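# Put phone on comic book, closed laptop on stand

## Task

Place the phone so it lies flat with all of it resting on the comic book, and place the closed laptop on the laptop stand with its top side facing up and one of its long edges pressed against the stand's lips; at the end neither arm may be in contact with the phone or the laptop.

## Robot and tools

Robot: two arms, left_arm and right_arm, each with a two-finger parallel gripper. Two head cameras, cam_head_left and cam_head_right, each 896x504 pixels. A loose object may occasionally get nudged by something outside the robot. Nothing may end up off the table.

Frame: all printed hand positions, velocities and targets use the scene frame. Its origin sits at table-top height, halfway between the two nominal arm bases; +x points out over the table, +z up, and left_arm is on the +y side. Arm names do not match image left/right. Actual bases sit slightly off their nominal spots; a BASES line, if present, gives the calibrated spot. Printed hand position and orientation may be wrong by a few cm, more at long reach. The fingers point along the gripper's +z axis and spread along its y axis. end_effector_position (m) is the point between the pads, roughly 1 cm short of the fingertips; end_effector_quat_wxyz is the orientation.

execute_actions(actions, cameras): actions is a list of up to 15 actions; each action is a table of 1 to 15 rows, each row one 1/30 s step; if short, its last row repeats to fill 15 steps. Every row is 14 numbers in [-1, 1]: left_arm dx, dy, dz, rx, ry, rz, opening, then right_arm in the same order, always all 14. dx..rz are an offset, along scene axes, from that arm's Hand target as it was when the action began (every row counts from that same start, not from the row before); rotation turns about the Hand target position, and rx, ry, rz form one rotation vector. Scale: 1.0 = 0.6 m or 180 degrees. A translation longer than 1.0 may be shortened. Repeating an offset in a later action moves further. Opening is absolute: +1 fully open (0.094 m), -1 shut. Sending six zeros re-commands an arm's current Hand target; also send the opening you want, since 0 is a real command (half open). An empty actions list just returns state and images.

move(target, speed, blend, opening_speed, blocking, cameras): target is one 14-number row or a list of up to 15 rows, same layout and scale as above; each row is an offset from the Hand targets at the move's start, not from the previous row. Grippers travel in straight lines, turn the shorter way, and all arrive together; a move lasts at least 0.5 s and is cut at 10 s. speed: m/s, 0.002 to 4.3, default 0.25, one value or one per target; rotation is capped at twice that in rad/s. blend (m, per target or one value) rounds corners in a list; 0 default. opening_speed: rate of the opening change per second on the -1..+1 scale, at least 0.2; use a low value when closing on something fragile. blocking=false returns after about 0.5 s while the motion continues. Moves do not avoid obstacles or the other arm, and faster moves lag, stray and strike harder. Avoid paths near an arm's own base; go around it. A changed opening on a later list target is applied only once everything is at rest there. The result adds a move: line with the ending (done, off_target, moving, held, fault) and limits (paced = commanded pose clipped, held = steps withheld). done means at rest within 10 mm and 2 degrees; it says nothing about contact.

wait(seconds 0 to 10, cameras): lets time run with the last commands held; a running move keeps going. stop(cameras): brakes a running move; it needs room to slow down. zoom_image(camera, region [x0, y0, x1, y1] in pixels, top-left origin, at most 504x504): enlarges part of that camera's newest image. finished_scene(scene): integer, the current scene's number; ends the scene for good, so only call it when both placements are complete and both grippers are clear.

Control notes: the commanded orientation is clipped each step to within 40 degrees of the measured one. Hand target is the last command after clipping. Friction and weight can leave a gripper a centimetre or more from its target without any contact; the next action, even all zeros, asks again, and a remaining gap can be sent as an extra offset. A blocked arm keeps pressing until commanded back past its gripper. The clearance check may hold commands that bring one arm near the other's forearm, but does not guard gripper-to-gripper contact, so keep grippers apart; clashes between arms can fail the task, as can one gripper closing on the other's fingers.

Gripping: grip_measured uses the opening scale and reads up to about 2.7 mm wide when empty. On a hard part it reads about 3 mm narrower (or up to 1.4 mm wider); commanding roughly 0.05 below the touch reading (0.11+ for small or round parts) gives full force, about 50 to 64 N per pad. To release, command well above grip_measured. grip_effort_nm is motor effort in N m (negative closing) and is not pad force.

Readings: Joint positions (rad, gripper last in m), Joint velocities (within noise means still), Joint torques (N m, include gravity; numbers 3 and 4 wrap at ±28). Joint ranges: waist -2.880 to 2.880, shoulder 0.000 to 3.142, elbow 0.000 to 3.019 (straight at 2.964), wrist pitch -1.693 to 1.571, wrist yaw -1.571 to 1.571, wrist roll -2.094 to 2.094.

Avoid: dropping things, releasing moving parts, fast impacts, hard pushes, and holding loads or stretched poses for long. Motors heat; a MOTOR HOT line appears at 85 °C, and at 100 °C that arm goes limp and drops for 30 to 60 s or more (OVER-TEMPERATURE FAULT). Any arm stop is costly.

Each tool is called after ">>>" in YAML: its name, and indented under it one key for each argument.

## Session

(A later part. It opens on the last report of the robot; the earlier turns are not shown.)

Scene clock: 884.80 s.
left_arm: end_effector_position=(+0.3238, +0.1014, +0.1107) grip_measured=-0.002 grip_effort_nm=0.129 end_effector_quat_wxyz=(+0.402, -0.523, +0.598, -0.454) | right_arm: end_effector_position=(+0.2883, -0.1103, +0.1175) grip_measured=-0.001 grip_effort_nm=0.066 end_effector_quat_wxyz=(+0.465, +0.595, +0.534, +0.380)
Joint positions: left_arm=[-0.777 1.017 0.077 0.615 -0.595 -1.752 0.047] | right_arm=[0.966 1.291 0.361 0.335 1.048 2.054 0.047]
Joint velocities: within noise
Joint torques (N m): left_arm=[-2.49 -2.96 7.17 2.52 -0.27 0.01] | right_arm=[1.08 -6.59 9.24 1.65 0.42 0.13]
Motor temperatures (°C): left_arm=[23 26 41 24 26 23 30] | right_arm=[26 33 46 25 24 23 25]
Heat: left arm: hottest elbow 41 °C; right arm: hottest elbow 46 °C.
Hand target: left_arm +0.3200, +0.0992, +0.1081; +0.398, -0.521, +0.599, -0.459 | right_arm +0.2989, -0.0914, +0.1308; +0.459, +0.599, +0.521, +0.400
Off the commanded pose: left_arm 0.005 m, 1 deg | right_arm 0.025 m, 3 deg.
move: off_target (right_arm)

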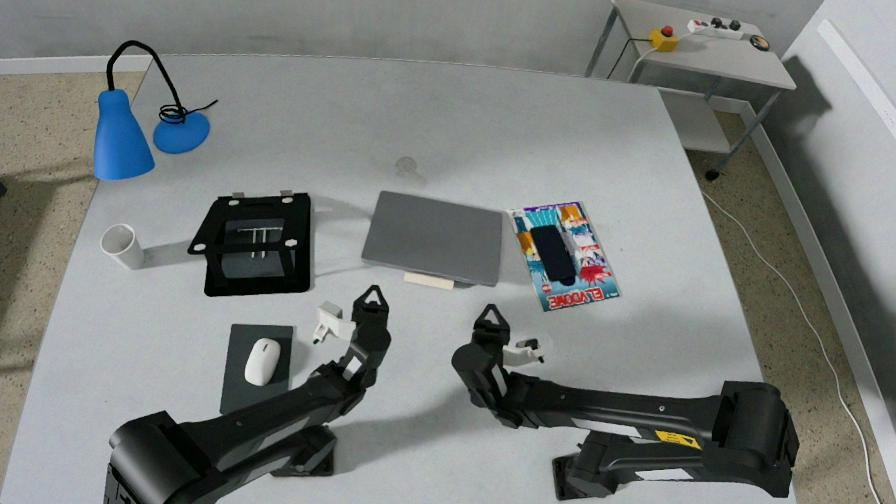

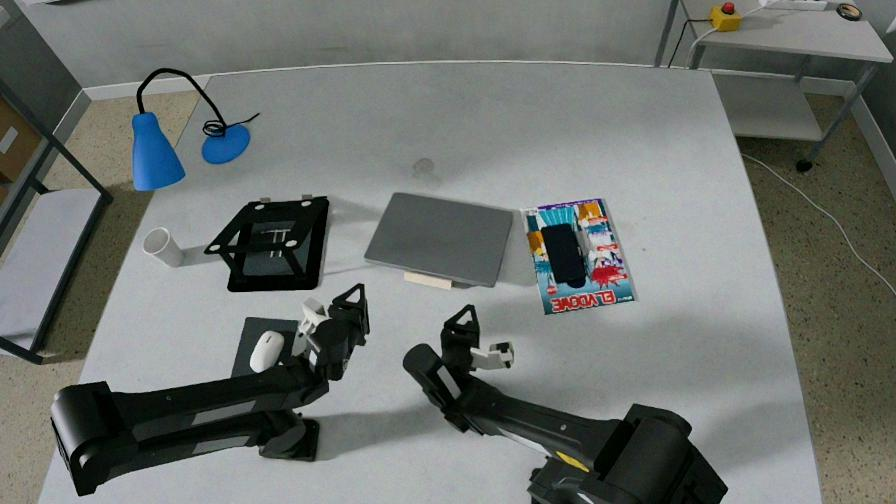

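>>> move:
  target:
    - [0.06,0,-0.04,0,0,-0.008,0, 0.06,0.027,-0.05,0,0,-0.006,0]
    - [0.108,0,-0.118,0,0,-0.008,0, 0.105,0.027,-0.143,0,0,-0.006,0]
  speed: 0.12

>>> zoom_image:
  camera: "cam_head_left"
  region: [340, 190, 540, 390]

>>> zoom_image:
  camera: "cam_head_right"
  region: [320, 190, 520, 390]

Scene clock: 893.33 s.
left_arm: end_effector_position=(+0.3758, +0.0988, +0.0331) grip_measured=-0.002 grip_effort_nm=0.129 end_effector_quat_wxyz=(+0.385, -0.515, +0.615, -0.457) | right_arm: end_effector_position=(+0.3501, -0.0807, +0.0433) grip_measured=-0.001 grip_effort_nm=0.066 end_effector_quat_wxyz=(+0.461, +0.601, +0.524, +0.390)
Joint positions: left_arm=[-0.59 1.782 0.154 1.315 -0.37 -1.685 0.047] | right_arm=[0.863 1.752 0.475 0.781 0.962 1.973 0.047]
Joint velocities: within noise
Joint torques (N m): left_arm=[-0.21 -7.88 2.89 2.61 0 0.16] | right_arm=[-0.5 -11.05 5.55 1.77 0.22 0.03]
Motor temperatures (°C): left_arm=[23 26 40 24 26 23 30] | right_arm=[26 33 45 25 24 23 25]
Heat: left arm: hottest elbow 40 °C; right arm: hottest elbow 45 °C.
Hand target: left_arm +0.3849, +0.0991, +0.0375; +0.393, -0.514, +0.606, -0.464 | right_arm +0.3619, -0.0750, +0.0452; +0.462, +0.604, +0.515, +0.396
Off the commanded pose: left_arm 0.010 m, 2 deg | right_arm 0.013 m, 1 deg.
move: off_target (right_arm)

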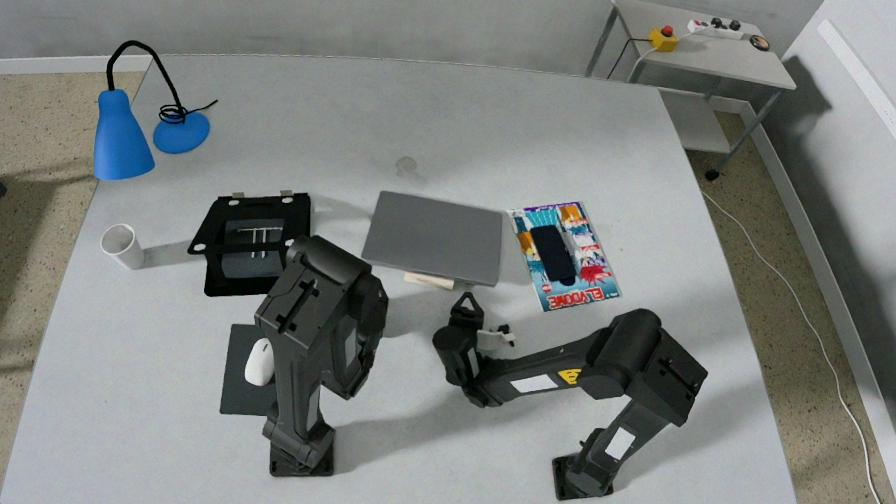

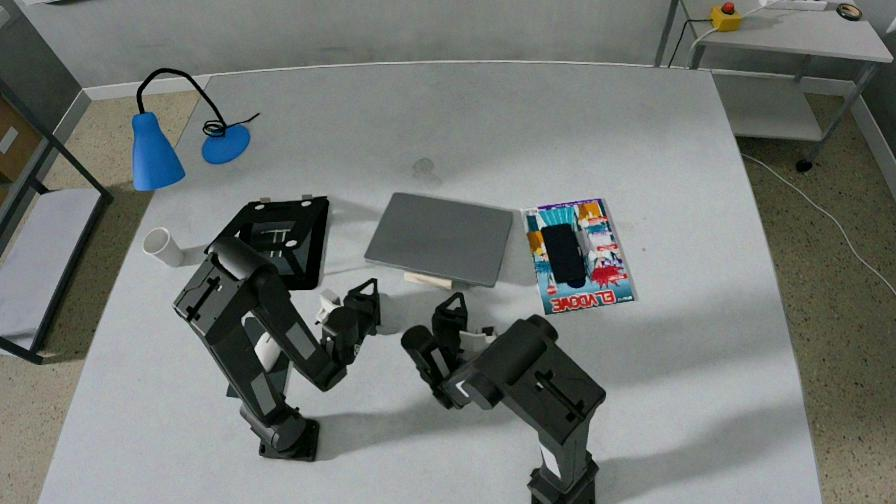

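Scaled by 2.520.

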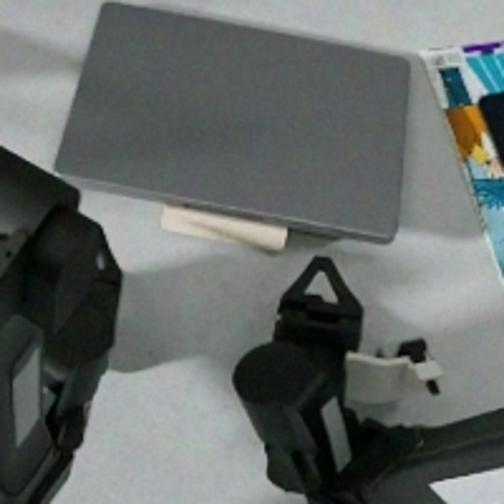

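Scaled by 2.520.

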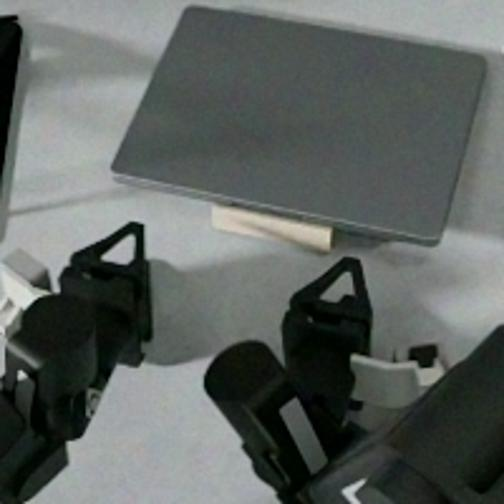

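>>> move:
  target:
    - [0,-0.025,0,0,0,0,0, 0.0,-0.06,0.0,0,0,0,0]
    - [0,-0.025,-0.02,0,0,0,0, 0.0,-0.06,-0.02,0,0,0,0]
  speed: 0.06
  cameras: []

>>> move:
  target: [0,0,-0.015,0,0,0,0, 0.0,0,-0.015,0,0,0,0]
  speed: 0.06

>>> zoom_image:
  camera: "cam_head_left"
  region: [340, 190, 540, 390]

>>> zoom_image:
  camera: "cam_head_right"
  region: [320, 190, 520, 390]

Scene clock: 900.57 s.
left_arm: end_effector_position=(+0.3828, +0.0919, +0.0329) grip_measured=-0.002 grip_effort_nm=0.134 end_effector_quat_wxyz=(+0.396, -0.517, +0.598, -0.466) | right_arm: end_effector_position=(+0.3622, -0.1035, +0.0407) grip_measured=-0.001 grip_effort_nm=0.071 end_effector_quat_wxyz=(+0.459, +0.603, +0.512, +0.404)
Joint positions: left_arm=[-0.616 1.844 0.181 1.384 -0.419 -1.695 0.047] | right_arm=[0.789 1.784 0.441 0.928 0.895 1.92 0.047]
Joint velocities: within noise
Joint torques (N m): left_arm=[-2.67 -6.95 2.78 1.57 -0.17 0.11] | right_arm=[-0.44 -10.93 2.29 1.94 0.17 0.02]
Motor temperatures (°C): left_arm=[23 26 39 24 26 23 30] | right_arm=[26 33 44 25 24 23 25]
Heat: left arm: hottest elbow 39 °C; right arm: hottest elbow 44 °C.
Hand target: left_arm +0.3848, +0.0841, +0.0254; +0.393, -0.513, +0.606, -0.464 | right_arm +0.3619, -0.1110, +0.0330; +0.462, +0.604, +0.515, +0.396
Off the commanded pose: left_arm 0.011 m, 1 deg | right_arm 0.011 m, 1 deg.
move: off_target (left_arm, right_arm)
No camera images: "cameras" was empty.

Scene clock: 901.53 s.
left_arm: end_effector_position=(+0.3830, +0.0913, +0.0353) grip_measured=-0.002 grip_effort_nm=0.129 end_effector_quat_wxyz=(+0.401, -0.513, +0.589, -0.478) | right_arm: end_effector_position=(+0.3618, -0.1040, +0.0329) grip_measured=-0.001 grip_effort_nm=0.061 end_effector_quat_wxyz=(+0.459, +0.603, +0.512, +0.405)
Joint positions: left_arm=[-0.618 1.884 0.181 1.459 -0.423 -1.691 0.047] | right_arm=[0.789 1.82 0.441 0.966 0.895 1.918 0.047]
Joint velocities: within noise
Joint torques (N m): left_arm=[-3.08 -5.89 2.67 1.02 -0.01 0.06] | right_arm=[-0.38 -10.7 2.19 1.88 0.18 0.01]
Motor temperatures (°C): left_arm=[23 26 38 24 26 23 30] | right_arm=[26 33 44 25 24 23 25]
Heat: left arm: hottest elbow 38 °C; right arm: hottest elbow 44 °C.
Hand target: left_arm +0.3848, +0.0841, +0.0165; +0.393, -0.514, +0.606, -0.464 | right_arm +0.3619, -0.1110, +0.0241; +0.462, +0.604, +0.515, +0.396
Off the commanded pose: left_arm 0.020 m, 3 deg | right_arm 0.011 m, 1 deg.
move: off_target (left_arm, right_arm)

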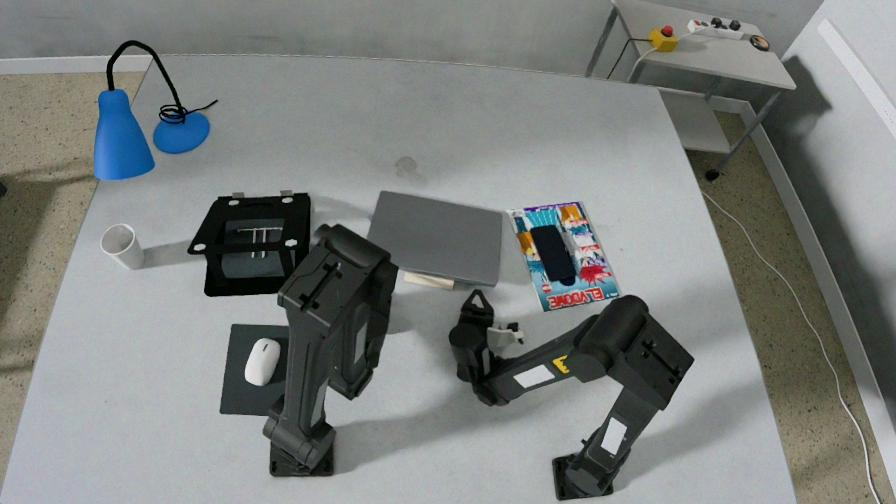

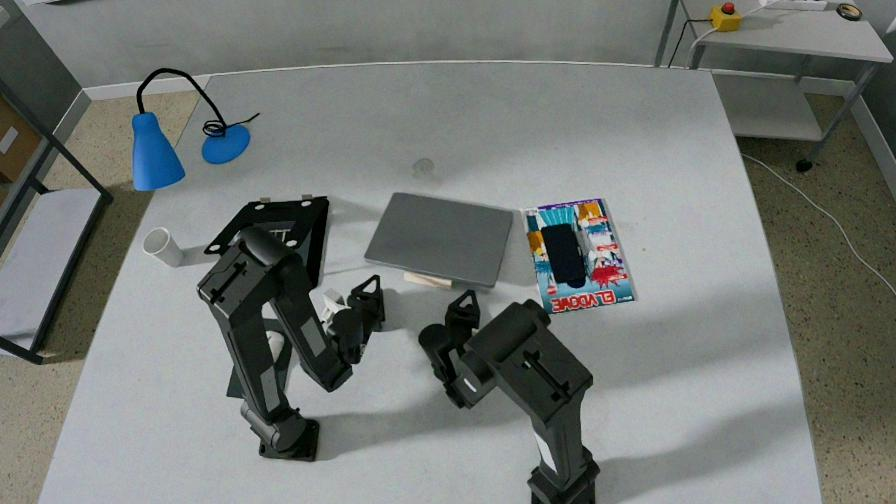

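Scaled by 2.520.

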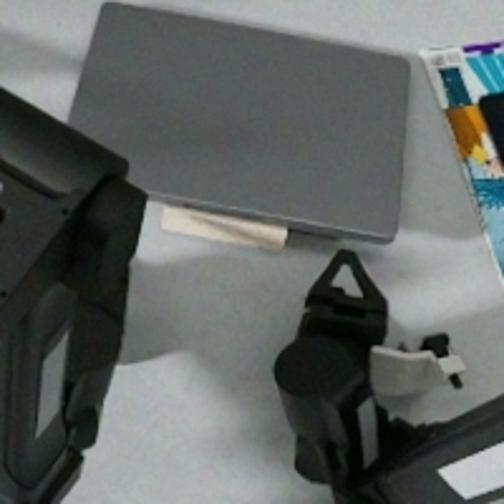

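Scaled by 2.520.

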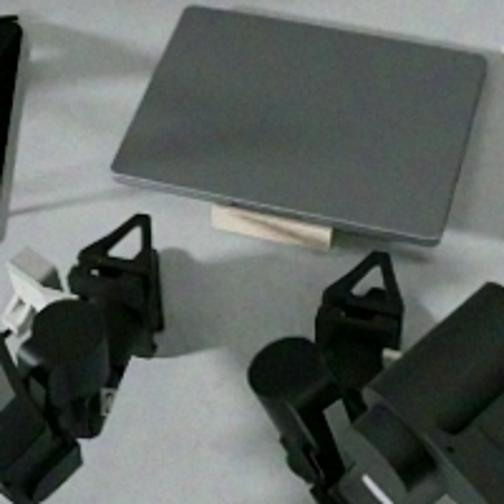

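>>> move:
  target:
    - [0,0,0.03,0,0,0,0, 0.0,0,0.01,0,0,0,0]
    - [0.05,-0.008,0.03,0,0,0,0, 0.05,-0.008,0.01,0,0,0,0]
  speed: 0.05

>>> zoom_image:
  camera: "cam_head_left"
  region: [340, 190, 540, 390]

>>> zoom_image:
  camera: "cam_head_right"
  region: [320, 190, 520, 390]

Scene clock: 910.83 s.
left_arm: end_effector_position=(+0.4055, +0.0781, +0.0320) grip_measured=-0.002 grip_effort_nm=0.129 end_effector_quat_wxyz=(+0.386, -0.514, +0.608, -0.466) | right_arm: end_effector_position=(+0.3818, -0.1185, +0.0325) grip_measured=-0.001 grip_effort_nm=0.066 end_effector_quat_wxyz=(+0.459, +0.603, +0.518, +0.397)
Joint positions: left_arm=[-0.596 1.816 0.247 1.278 -0.374 -1.691 0.047] | right_arm=[0.714 1.821 0.455 0.966 0.828 1.876 0.047]
Joint velocities: within noise
Joint torques (N m): left_arm=[-0.32 -10.4 3.73 1.14 -0.08 0.18] | right_arm=[-0.32 -11.58 4.64 1.39 0.15 0.05]
Motor temperatures (°C): left_arm=[23 26 37 24 26 23 29] | right_arm=[26 33 42 25 24 23 25]
Heat: left arm: hottest elbow 37 °C; right arm: hottest elbow 42 °C.
Hand target: left_arm +0.4149, +0.0794, +0.0344; +0.393, -0.514, +0.606, -0.464 | right_arm +0.3918, -0.1160, +0.0299; +0.462, +0.604, +0.515, +0.396
Off the commanded pose: left_arm 0.010 m, 1 deg | right_arm 0.011 m, 0 deg.
move: off_target (right_arm)

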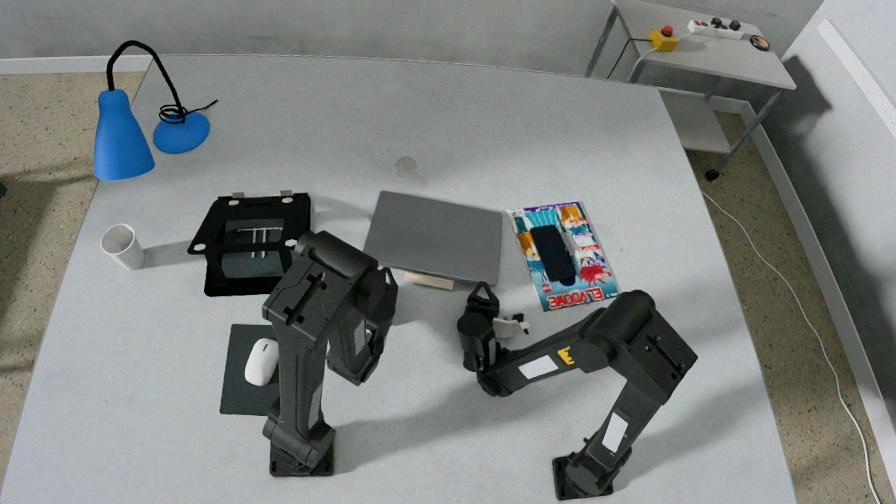

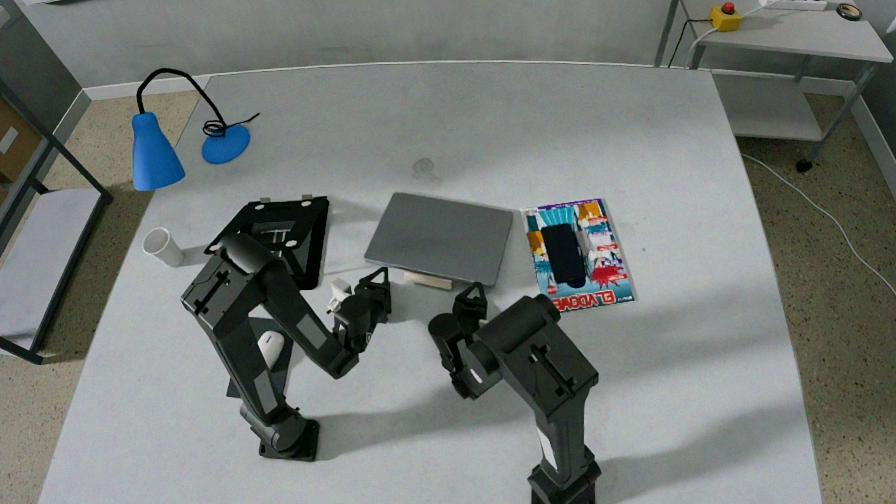

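Scaled by 2.520.

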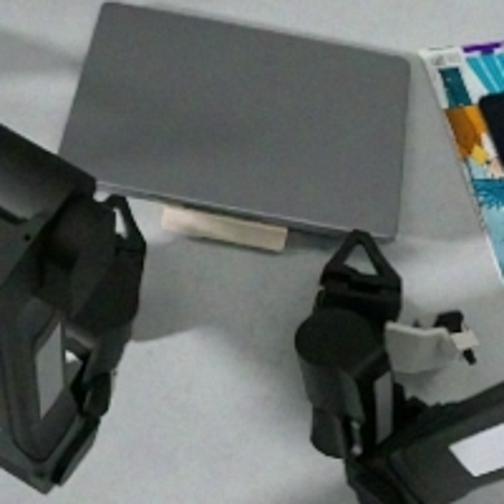

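Scaled by 2.520.

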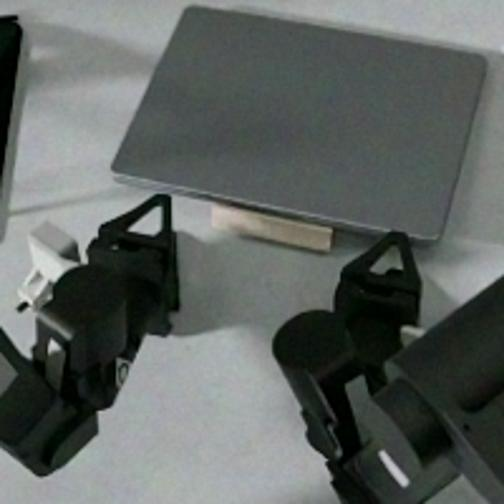

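>>> move:
  target: [0.042,-0.002,0.0,0,0,0,0, 0.042,-0.004,0.0,0,0,0,0]
  speed: 0.05

>>> zoom_image:
  camera: "cam_head_left"
  region: [340, 190, 540, 390]

>>> zoom_image:
  camera: "cam_head_right"
  region: [320, 190, 520, 390]

Scene clock: 914.90 s.
left_arm: end_effector_position=(+0.4294, +0.0777, +0.0323) grip_measured=-0.002 grip_effort_nm=0.129 end_effector_quat_wxyz=(+0.387, -0.514, +0.609, -0.464) | right_arm: end_effector_position=(+0.4065, -0.1196, +0.0339) grip_measured=-0.001 grip_effort_nm=0.066 end_effector_quat_wxyz=(+0.459, +0.603, +0.516, +0.400)
Joint positions: left_arm=[-0.551 1.816 0.302 1.225 -0.333 -1.675 0.047] | right_arm=[0.664 1.842 0.503 0.966 0.78 1.848 0.047]
Joint velocities: within noise
Joint torques (N m): left_arm=[-0.56 -10.34 4.66 1.33 -0.01 0.15] | right_arm=[-0.38 -11.63 5.01 1.14 0.14 0.01]
Motor temperatures (°C): left_arm=[23 26 37 24 26 23 29] | right_arm=[26 33 41 25 24 23 25]
Heat: left arm: hottest elbow 37 °C; right arm: hottest elbow 41 °C.
Hand target: left_arm +0.4400, +0.0782, +0.0344; +0.392, -0.514, +0.606, -0.464 | right_arm +0.4170, -0.1182, +0.0301; +0.462, +0.604, +0.515, +0.396
Off the commanded pose: left_arm 0.011 m, 1 deg | right_arm 0.011 m, 1 deg.
move: off_target (left_arm, right_arm)

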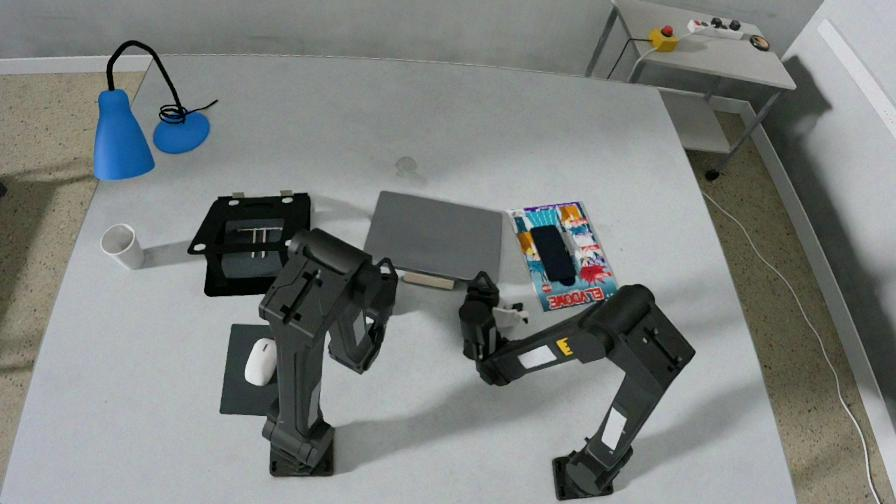

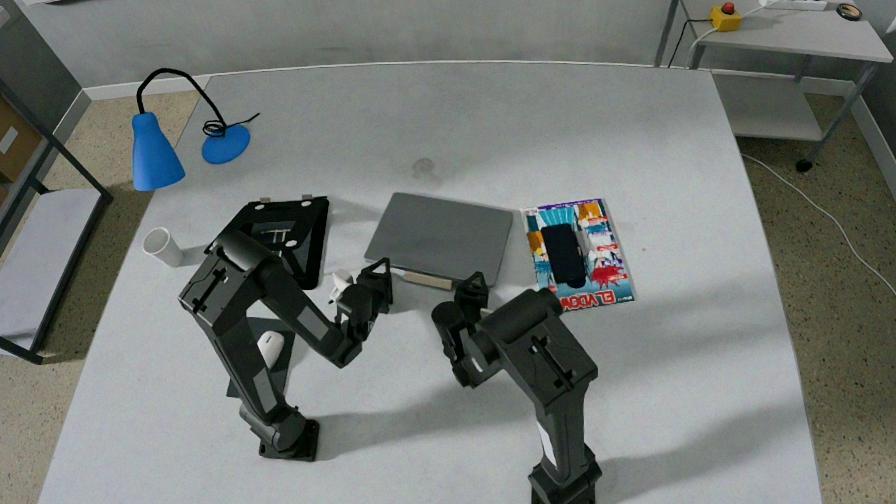

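Scaled by 2.520.

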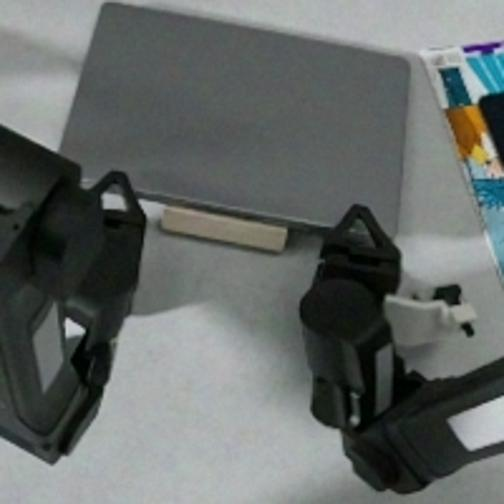

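Scaled by 2.520.

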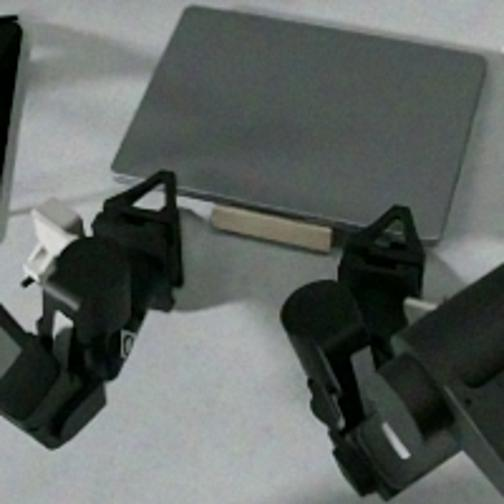

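>>> move:
  target: [0.038,-0.005,0.0,0,0,0,0, 0.038,-0.005,0.0,0,0,0,0]
  speed: 0.05

>>> zoom_image:
  camera: "cam_head_left"
  region: [340, 190, 540, 390]

>>> zoom_image:
  camera: "cam_head_right"
  region: [320, 190, 520, 390]

Scene clock: 920.93 s.
left_arm: end_effector_position=(+0.4515, +0.0742, +0.0345) grip_measured=-0.002 grip_effort_nm=0.129 end_effector_quat_wxyz=(+0.387, -0.513, +0.608, -0.466) | right_arm: end_effector_position=(+0.4289, -0.1221, +0.0347) grip_measured=-0.001 grip_effort_nm=0.066 end_effector_quat_wxyz=(+0.459, +0.603, +0.515, +0.401)
Joint positions: left_arm=[-0.523 1.819 0.356 1.18 -0.306 -1.666 0.047] | right_arm=[0.62 1.861 0.546 0.961 0.739 1.826 0.047]
Joint velocities: within noise
Joint torques (N m): left_arm=[-0.26 -10.46 5.49 1.5 -0.01 0.17] | right_arm=[-0.38 -12.34 5.38 0.99 0.12 0.04]
Motor temperatures (°C): left_arm=[23 26 37 24 26 23 29] | right_arm=[26 33 41 25 24 23 25]
Heat: left arm: hottest elbow 37 °C; right arm: hottest elbow 41 °C.
Hand target: left_arm +0.4629, +0.0751, +0.0345; +0.393, -0.514, +0.606, -0.464 | right_arm +0.4398, -0.1213, +0.0299; +0.462, +0.604, +0.515, +0.396
Off the commanded pose: left_arm 0.011 m, 1 deg | right_arm 0.012 m, 1 deg.
move: off_target (left_arm, right_arm)

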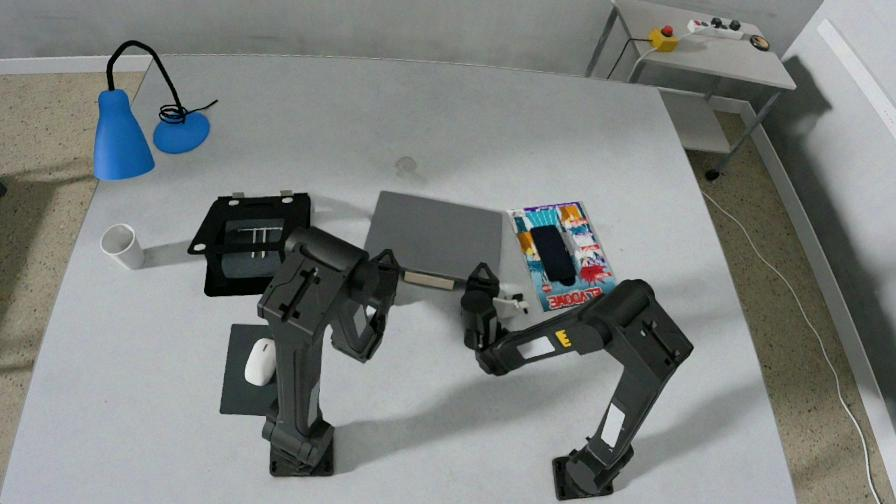

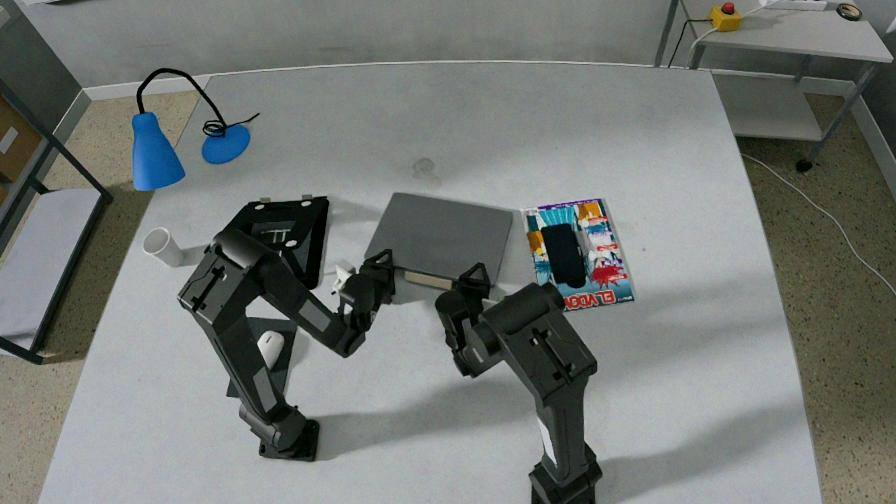

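Scaled by 2.520.

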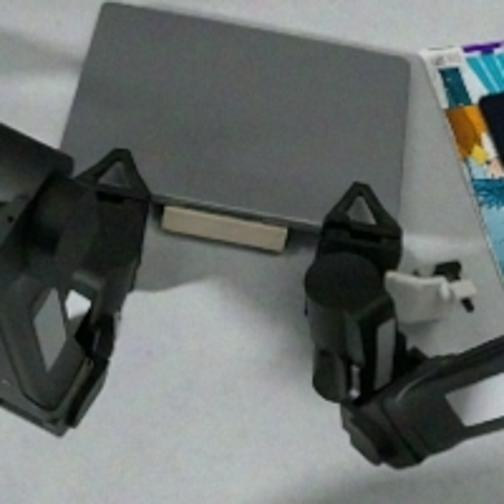

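Scaled by 2.520.

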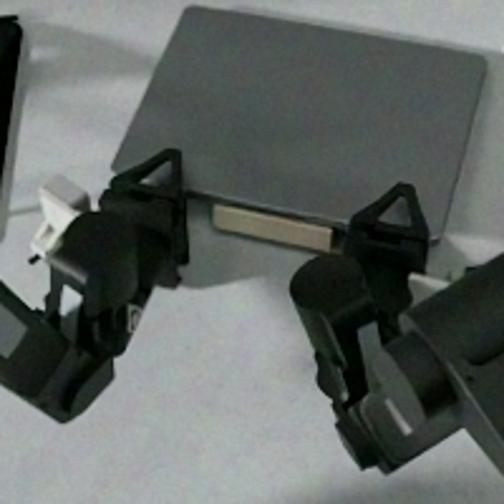

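>>> move:
  target:
    - [0.025,-0.004,0.0,0,0,0,0, 0.025,-0.004,0.0,0,0,0,0]
    - [0.025,-0.004,0.05,0,0,0,0, 0.025,-0.004,0.06,0,0,0,0]
  speed: 0.04

>>> zoom_image:
  camera: "cam_head_left"
  region: [340, 190, 540, 390]

>>> zoom_image:
  camera: "cam_head_right"
  region: [320, 190, 520, 390]

Scene clock: 929.87 s.
left_arm: end_effector_position=(+0.4641, +0.0722, +0.0412) grip_measured=-0.002 grip_effort_nm=0.110 end_effector_quat_wxyz=(+0.378, -0.518, +0.623, -0.447) | right_arm: end_effector_position=(+0.4407, -0.1252, +0.0383) grip_measured=-0.001 grip_effort_nm=0.027 end_effector_quat_wxyz=(+0.454, +0.603, +0.538, +0.376)
Joint positions: left_arm=[-0.508 1.741 0.394 1.014 -0.289 -1.661 0.047] | right_arm=[0.592 1.814 0.577 0.823 0.705 1.812 0.047]
Joint velocities: within noise
Joint torques (N m): left_arm=[-1.14 -14.56 5.98 1.81 -0.15 0.15] | right_arm=[-0.38 -17.79 5.55 1.32 0.45 0.03]
Motor temperatures (°C): left_arm=[23 26 36 24 26 23 29] | right_arm=[26 33 40 25 24 23 25]
Heat: left arm: hottest elbow 36 °C; right arm: hottest elbow 40 °C.
Hand target: left_arm +0.4779, +0.0727, +0.0644; +0.392, -0.514, +0.606, -0.464 | right_arm +0.4548, -0.1237, +0.0660; +0.462, +0.604, +0.515, +0.396
Off the commanded pose: left_arm 0.027 m, 3 deg | right_arm 0.031 m, 4 deg.
move: off_target (left_arm, right_arm)

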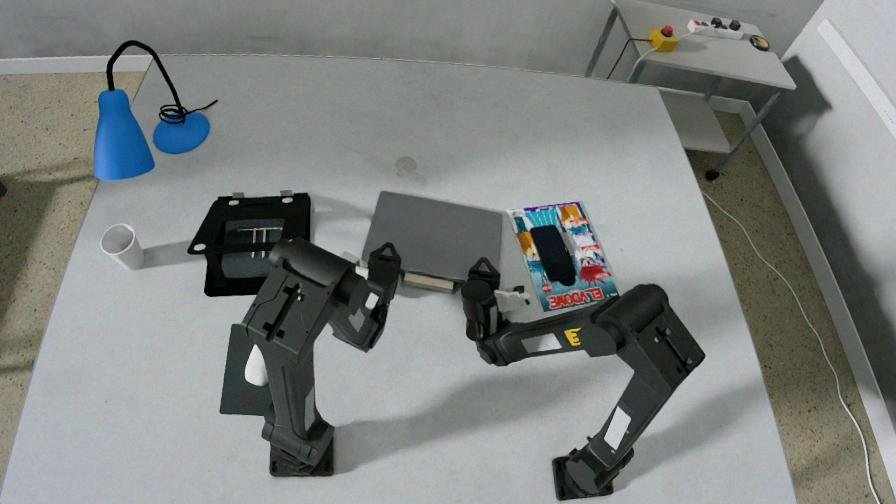

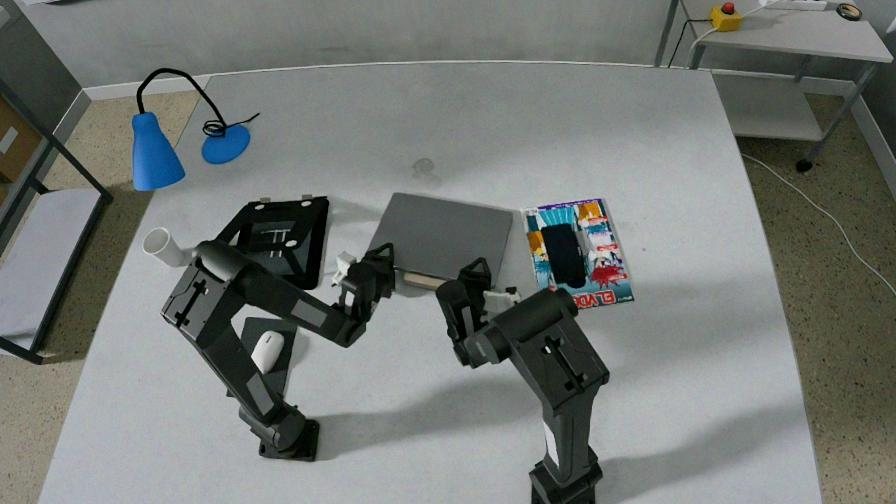

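Scaled by 2.520.

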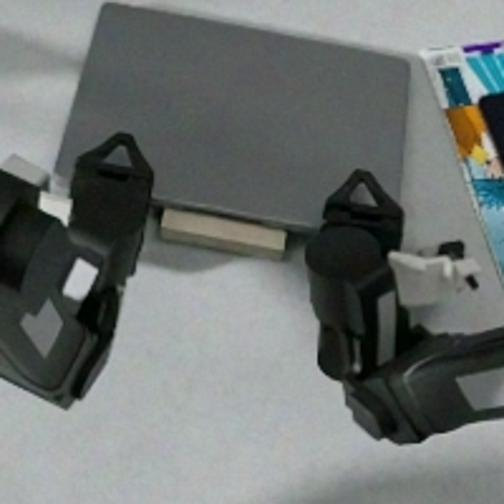

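Scaled by 2.520.

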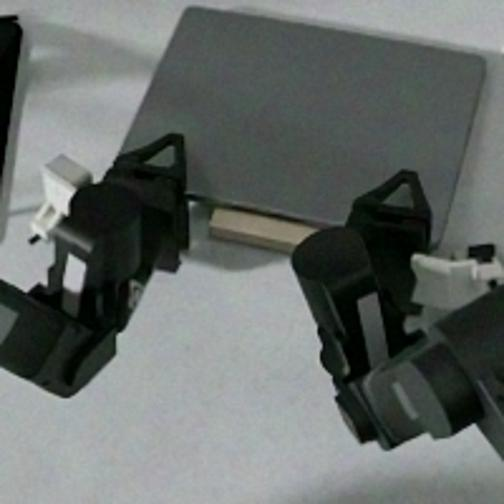

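>>> move:
  target:
    - [0.0,0,0.05,0,0,0,0, 0.0,0.0,0.055,0,0,0,0]
  speed: 0.05

>>> zoom_image:
  camera: "cam_head_left"
  region: [340, 190, 540, 390]

>>> zoom_image:
  camera: "cam_head_right"
  region: [320, 190, 520, 390]

Scene clock: 934.10 s.
left_arm: end_effector_position=(+0.4634, +0.0721, +0.0695) grip_measured=-0.002 grip_effort_nm=0.105 end_effector_quat_wxyz=(+0.377, -0.518, +0.625, -0.447) | right_arm: end_effector_position=(+0.4395, -0.1257, +0.0660) grip_measured=-0.001 grip_effort_nm=0.032 end_effector_quat_wxyz=(+0.452, +0.603, +0.542, +0.372)
Joint positions: left_arm=[-0.508 1.607 0.394 0.877 -0.286 -1.661 0.047] | right_arm=[0.591 1.707 0.577 0.705 0.701 1.812 0.047]
Joint velocities: within noise
Joint torques (N m): left_arm=[0.03 -13.22 8.08 1.78 -0.24 0.17] | right_arm=[-0.26 -17.44 6.82 1.39 0.61 0.03]
Motor temperatures (°C): left_arm=[22 26 36 24 26 23 29] | right_arm=[26 34 39 25 24 23 25]
Heat: left arm: hottest elbow 36 °C; right arm: hottest elbow 39 °C.
Hand target: left_arm +0.4778, +0.0726, +0.0945; +0.392, -0.513, +0.606, -0.464 | right_arm +0.4548, -0.1237, +0.0989; +0.462, +0.604, +0.515, +0.396
Off the commanded pose: left_arm 0.029 m, 3 deg | right_arm 0.036 m, 4 deg.
move: off_target (left_arm, right_arm)

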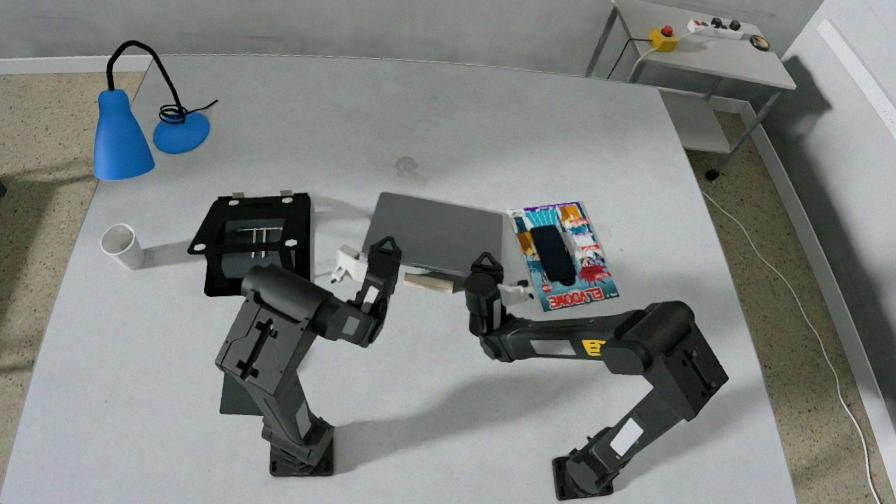

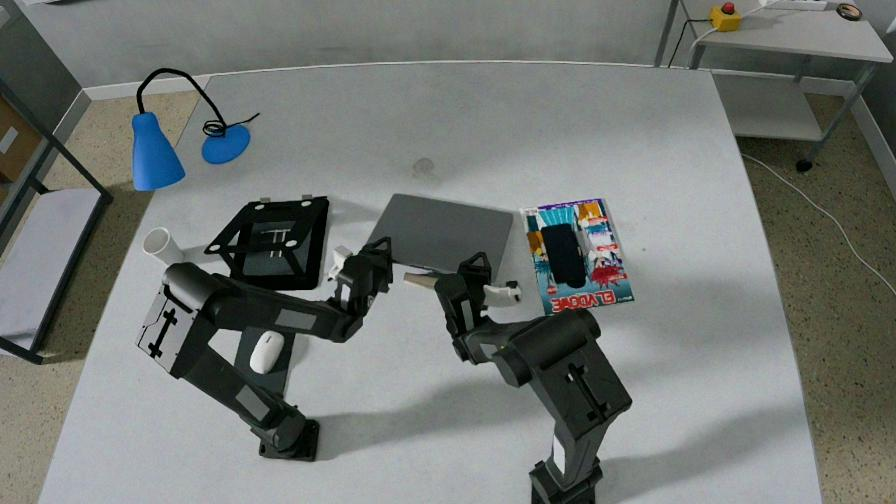

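Scaled by 2.520.

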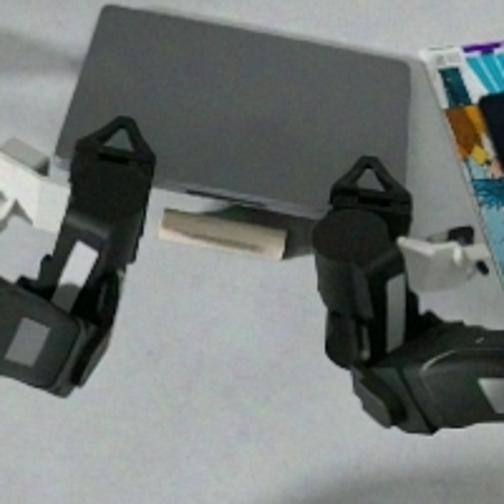

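Scaled by 2.520.

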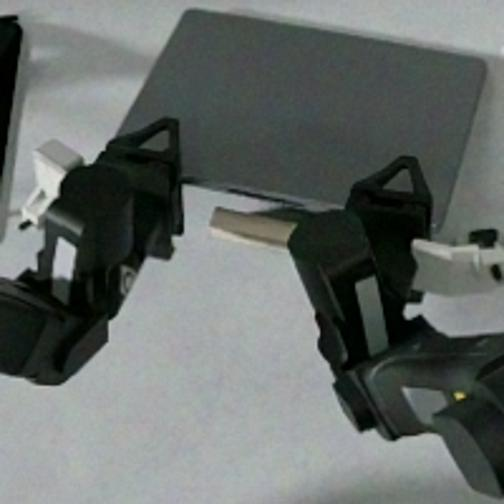

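>>> move:
  target: [0.0,0,0.0,0,0,0,-0.9, 0.0,0.0,0.0,0,0,0,-0.9]
  speed: 0.05
  opening_speed: 0.3

>>> zoom_image:
  camera: "cam_head_left"
  region: [340, 190, 540, 390]

>>> zoom_image:
  camera: "cam_head_right"
  region: [320, 190, 520, 390]

Scene clock: 941.00 s.
left_arm: end_effector_position=(+0.4636, +0.0723, +0.0715) grip_measured=-0.632 grip_effort_nm=-1.004 end_effector_quat_wxyz=(+0.377, -0.519, +0.622, -0.448) | right_arm: end_effector_position=(+0.4395, -0.1265, +0.0674) grip_measured=-0.641 grip_effort_nm=-1.038 end_effector_quat_wxyz=(+0.447, +0.612, +0.532, +0.378)
Joint positions: left_arm=[-0.507 1.602 0.394 0.875 -0.287 -1.665 0.017] | right_arm=[0.591 1.702 0.577 0.7 0.704 1.842 0.017]
Joint velocities: within noise
Joint torques (N m): left_arm=[-0.26 -13.27 7.86 1.91 -0.17 0.2] | right_arm=[-0.26 -17.03 6.91 1.51 0.54 -0.24]
Motor temperatures (°C): left_arm=[22 26 36 24 26 23 29] | right_arm=[26 34 39 25 24 23 25]
Heat: left arm: hottest elbow 36 °C; right arm: hottest elbow 39 °C.
Hand target: left_arm +0.4779, +0.0727, +0.0945; +0.393, -0.514, +0.606, -0.464 | right_arm +0.4548, -0.1238, +0.0990; +0.462, +0.604, +0.515, +0.396
Off the commanded pose: left_arm 0.027 m, 3 deg | right_arm 0.035 m, 3 deg.
move: off_target (left_arm, right_arm)

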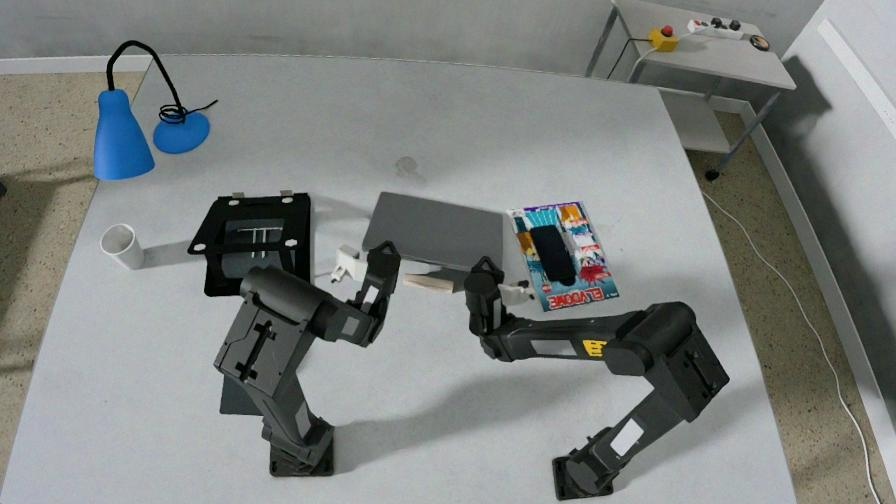

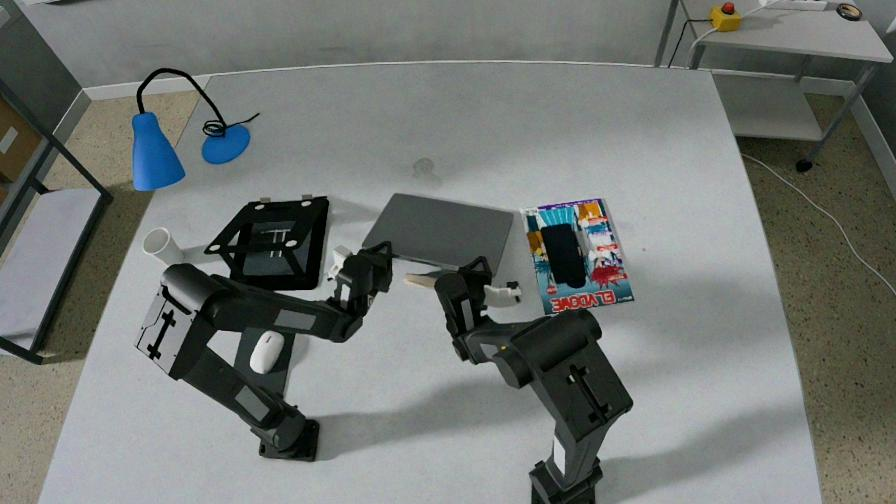

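Scaled by 2.520.

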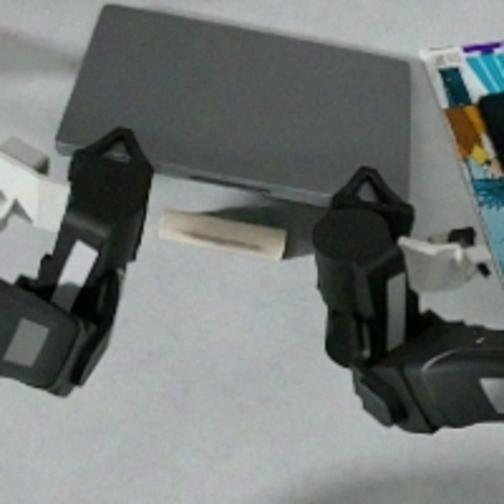

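Scaled by 2.520.

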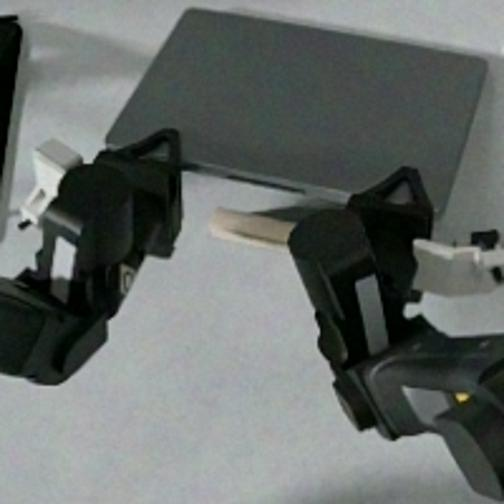

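>>> zoom_image:
  camera: "cam_head_left"
  region: [180, 180, 320, 305]

>>> zoom_image:
  camera: "cam_head_right"
  region: [195, 180, 335, 305]

Scaled by 3.600.

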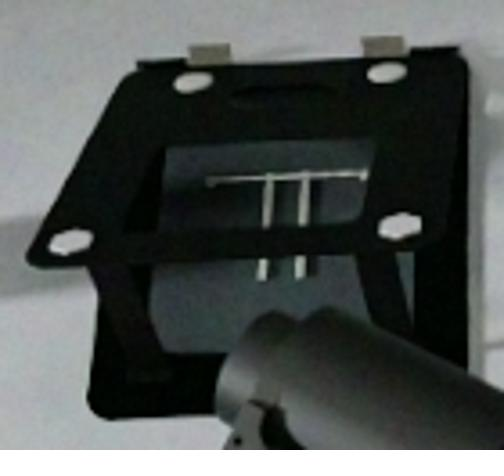

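Scaled by 3.600.

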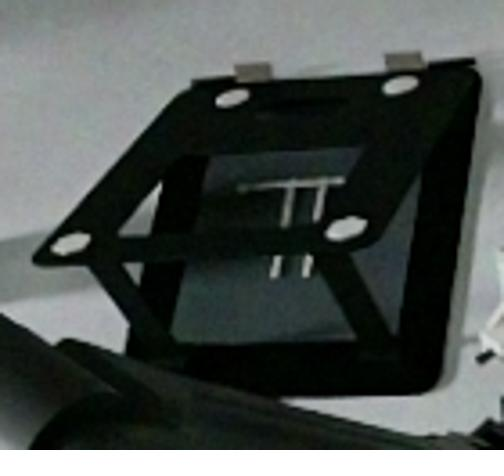

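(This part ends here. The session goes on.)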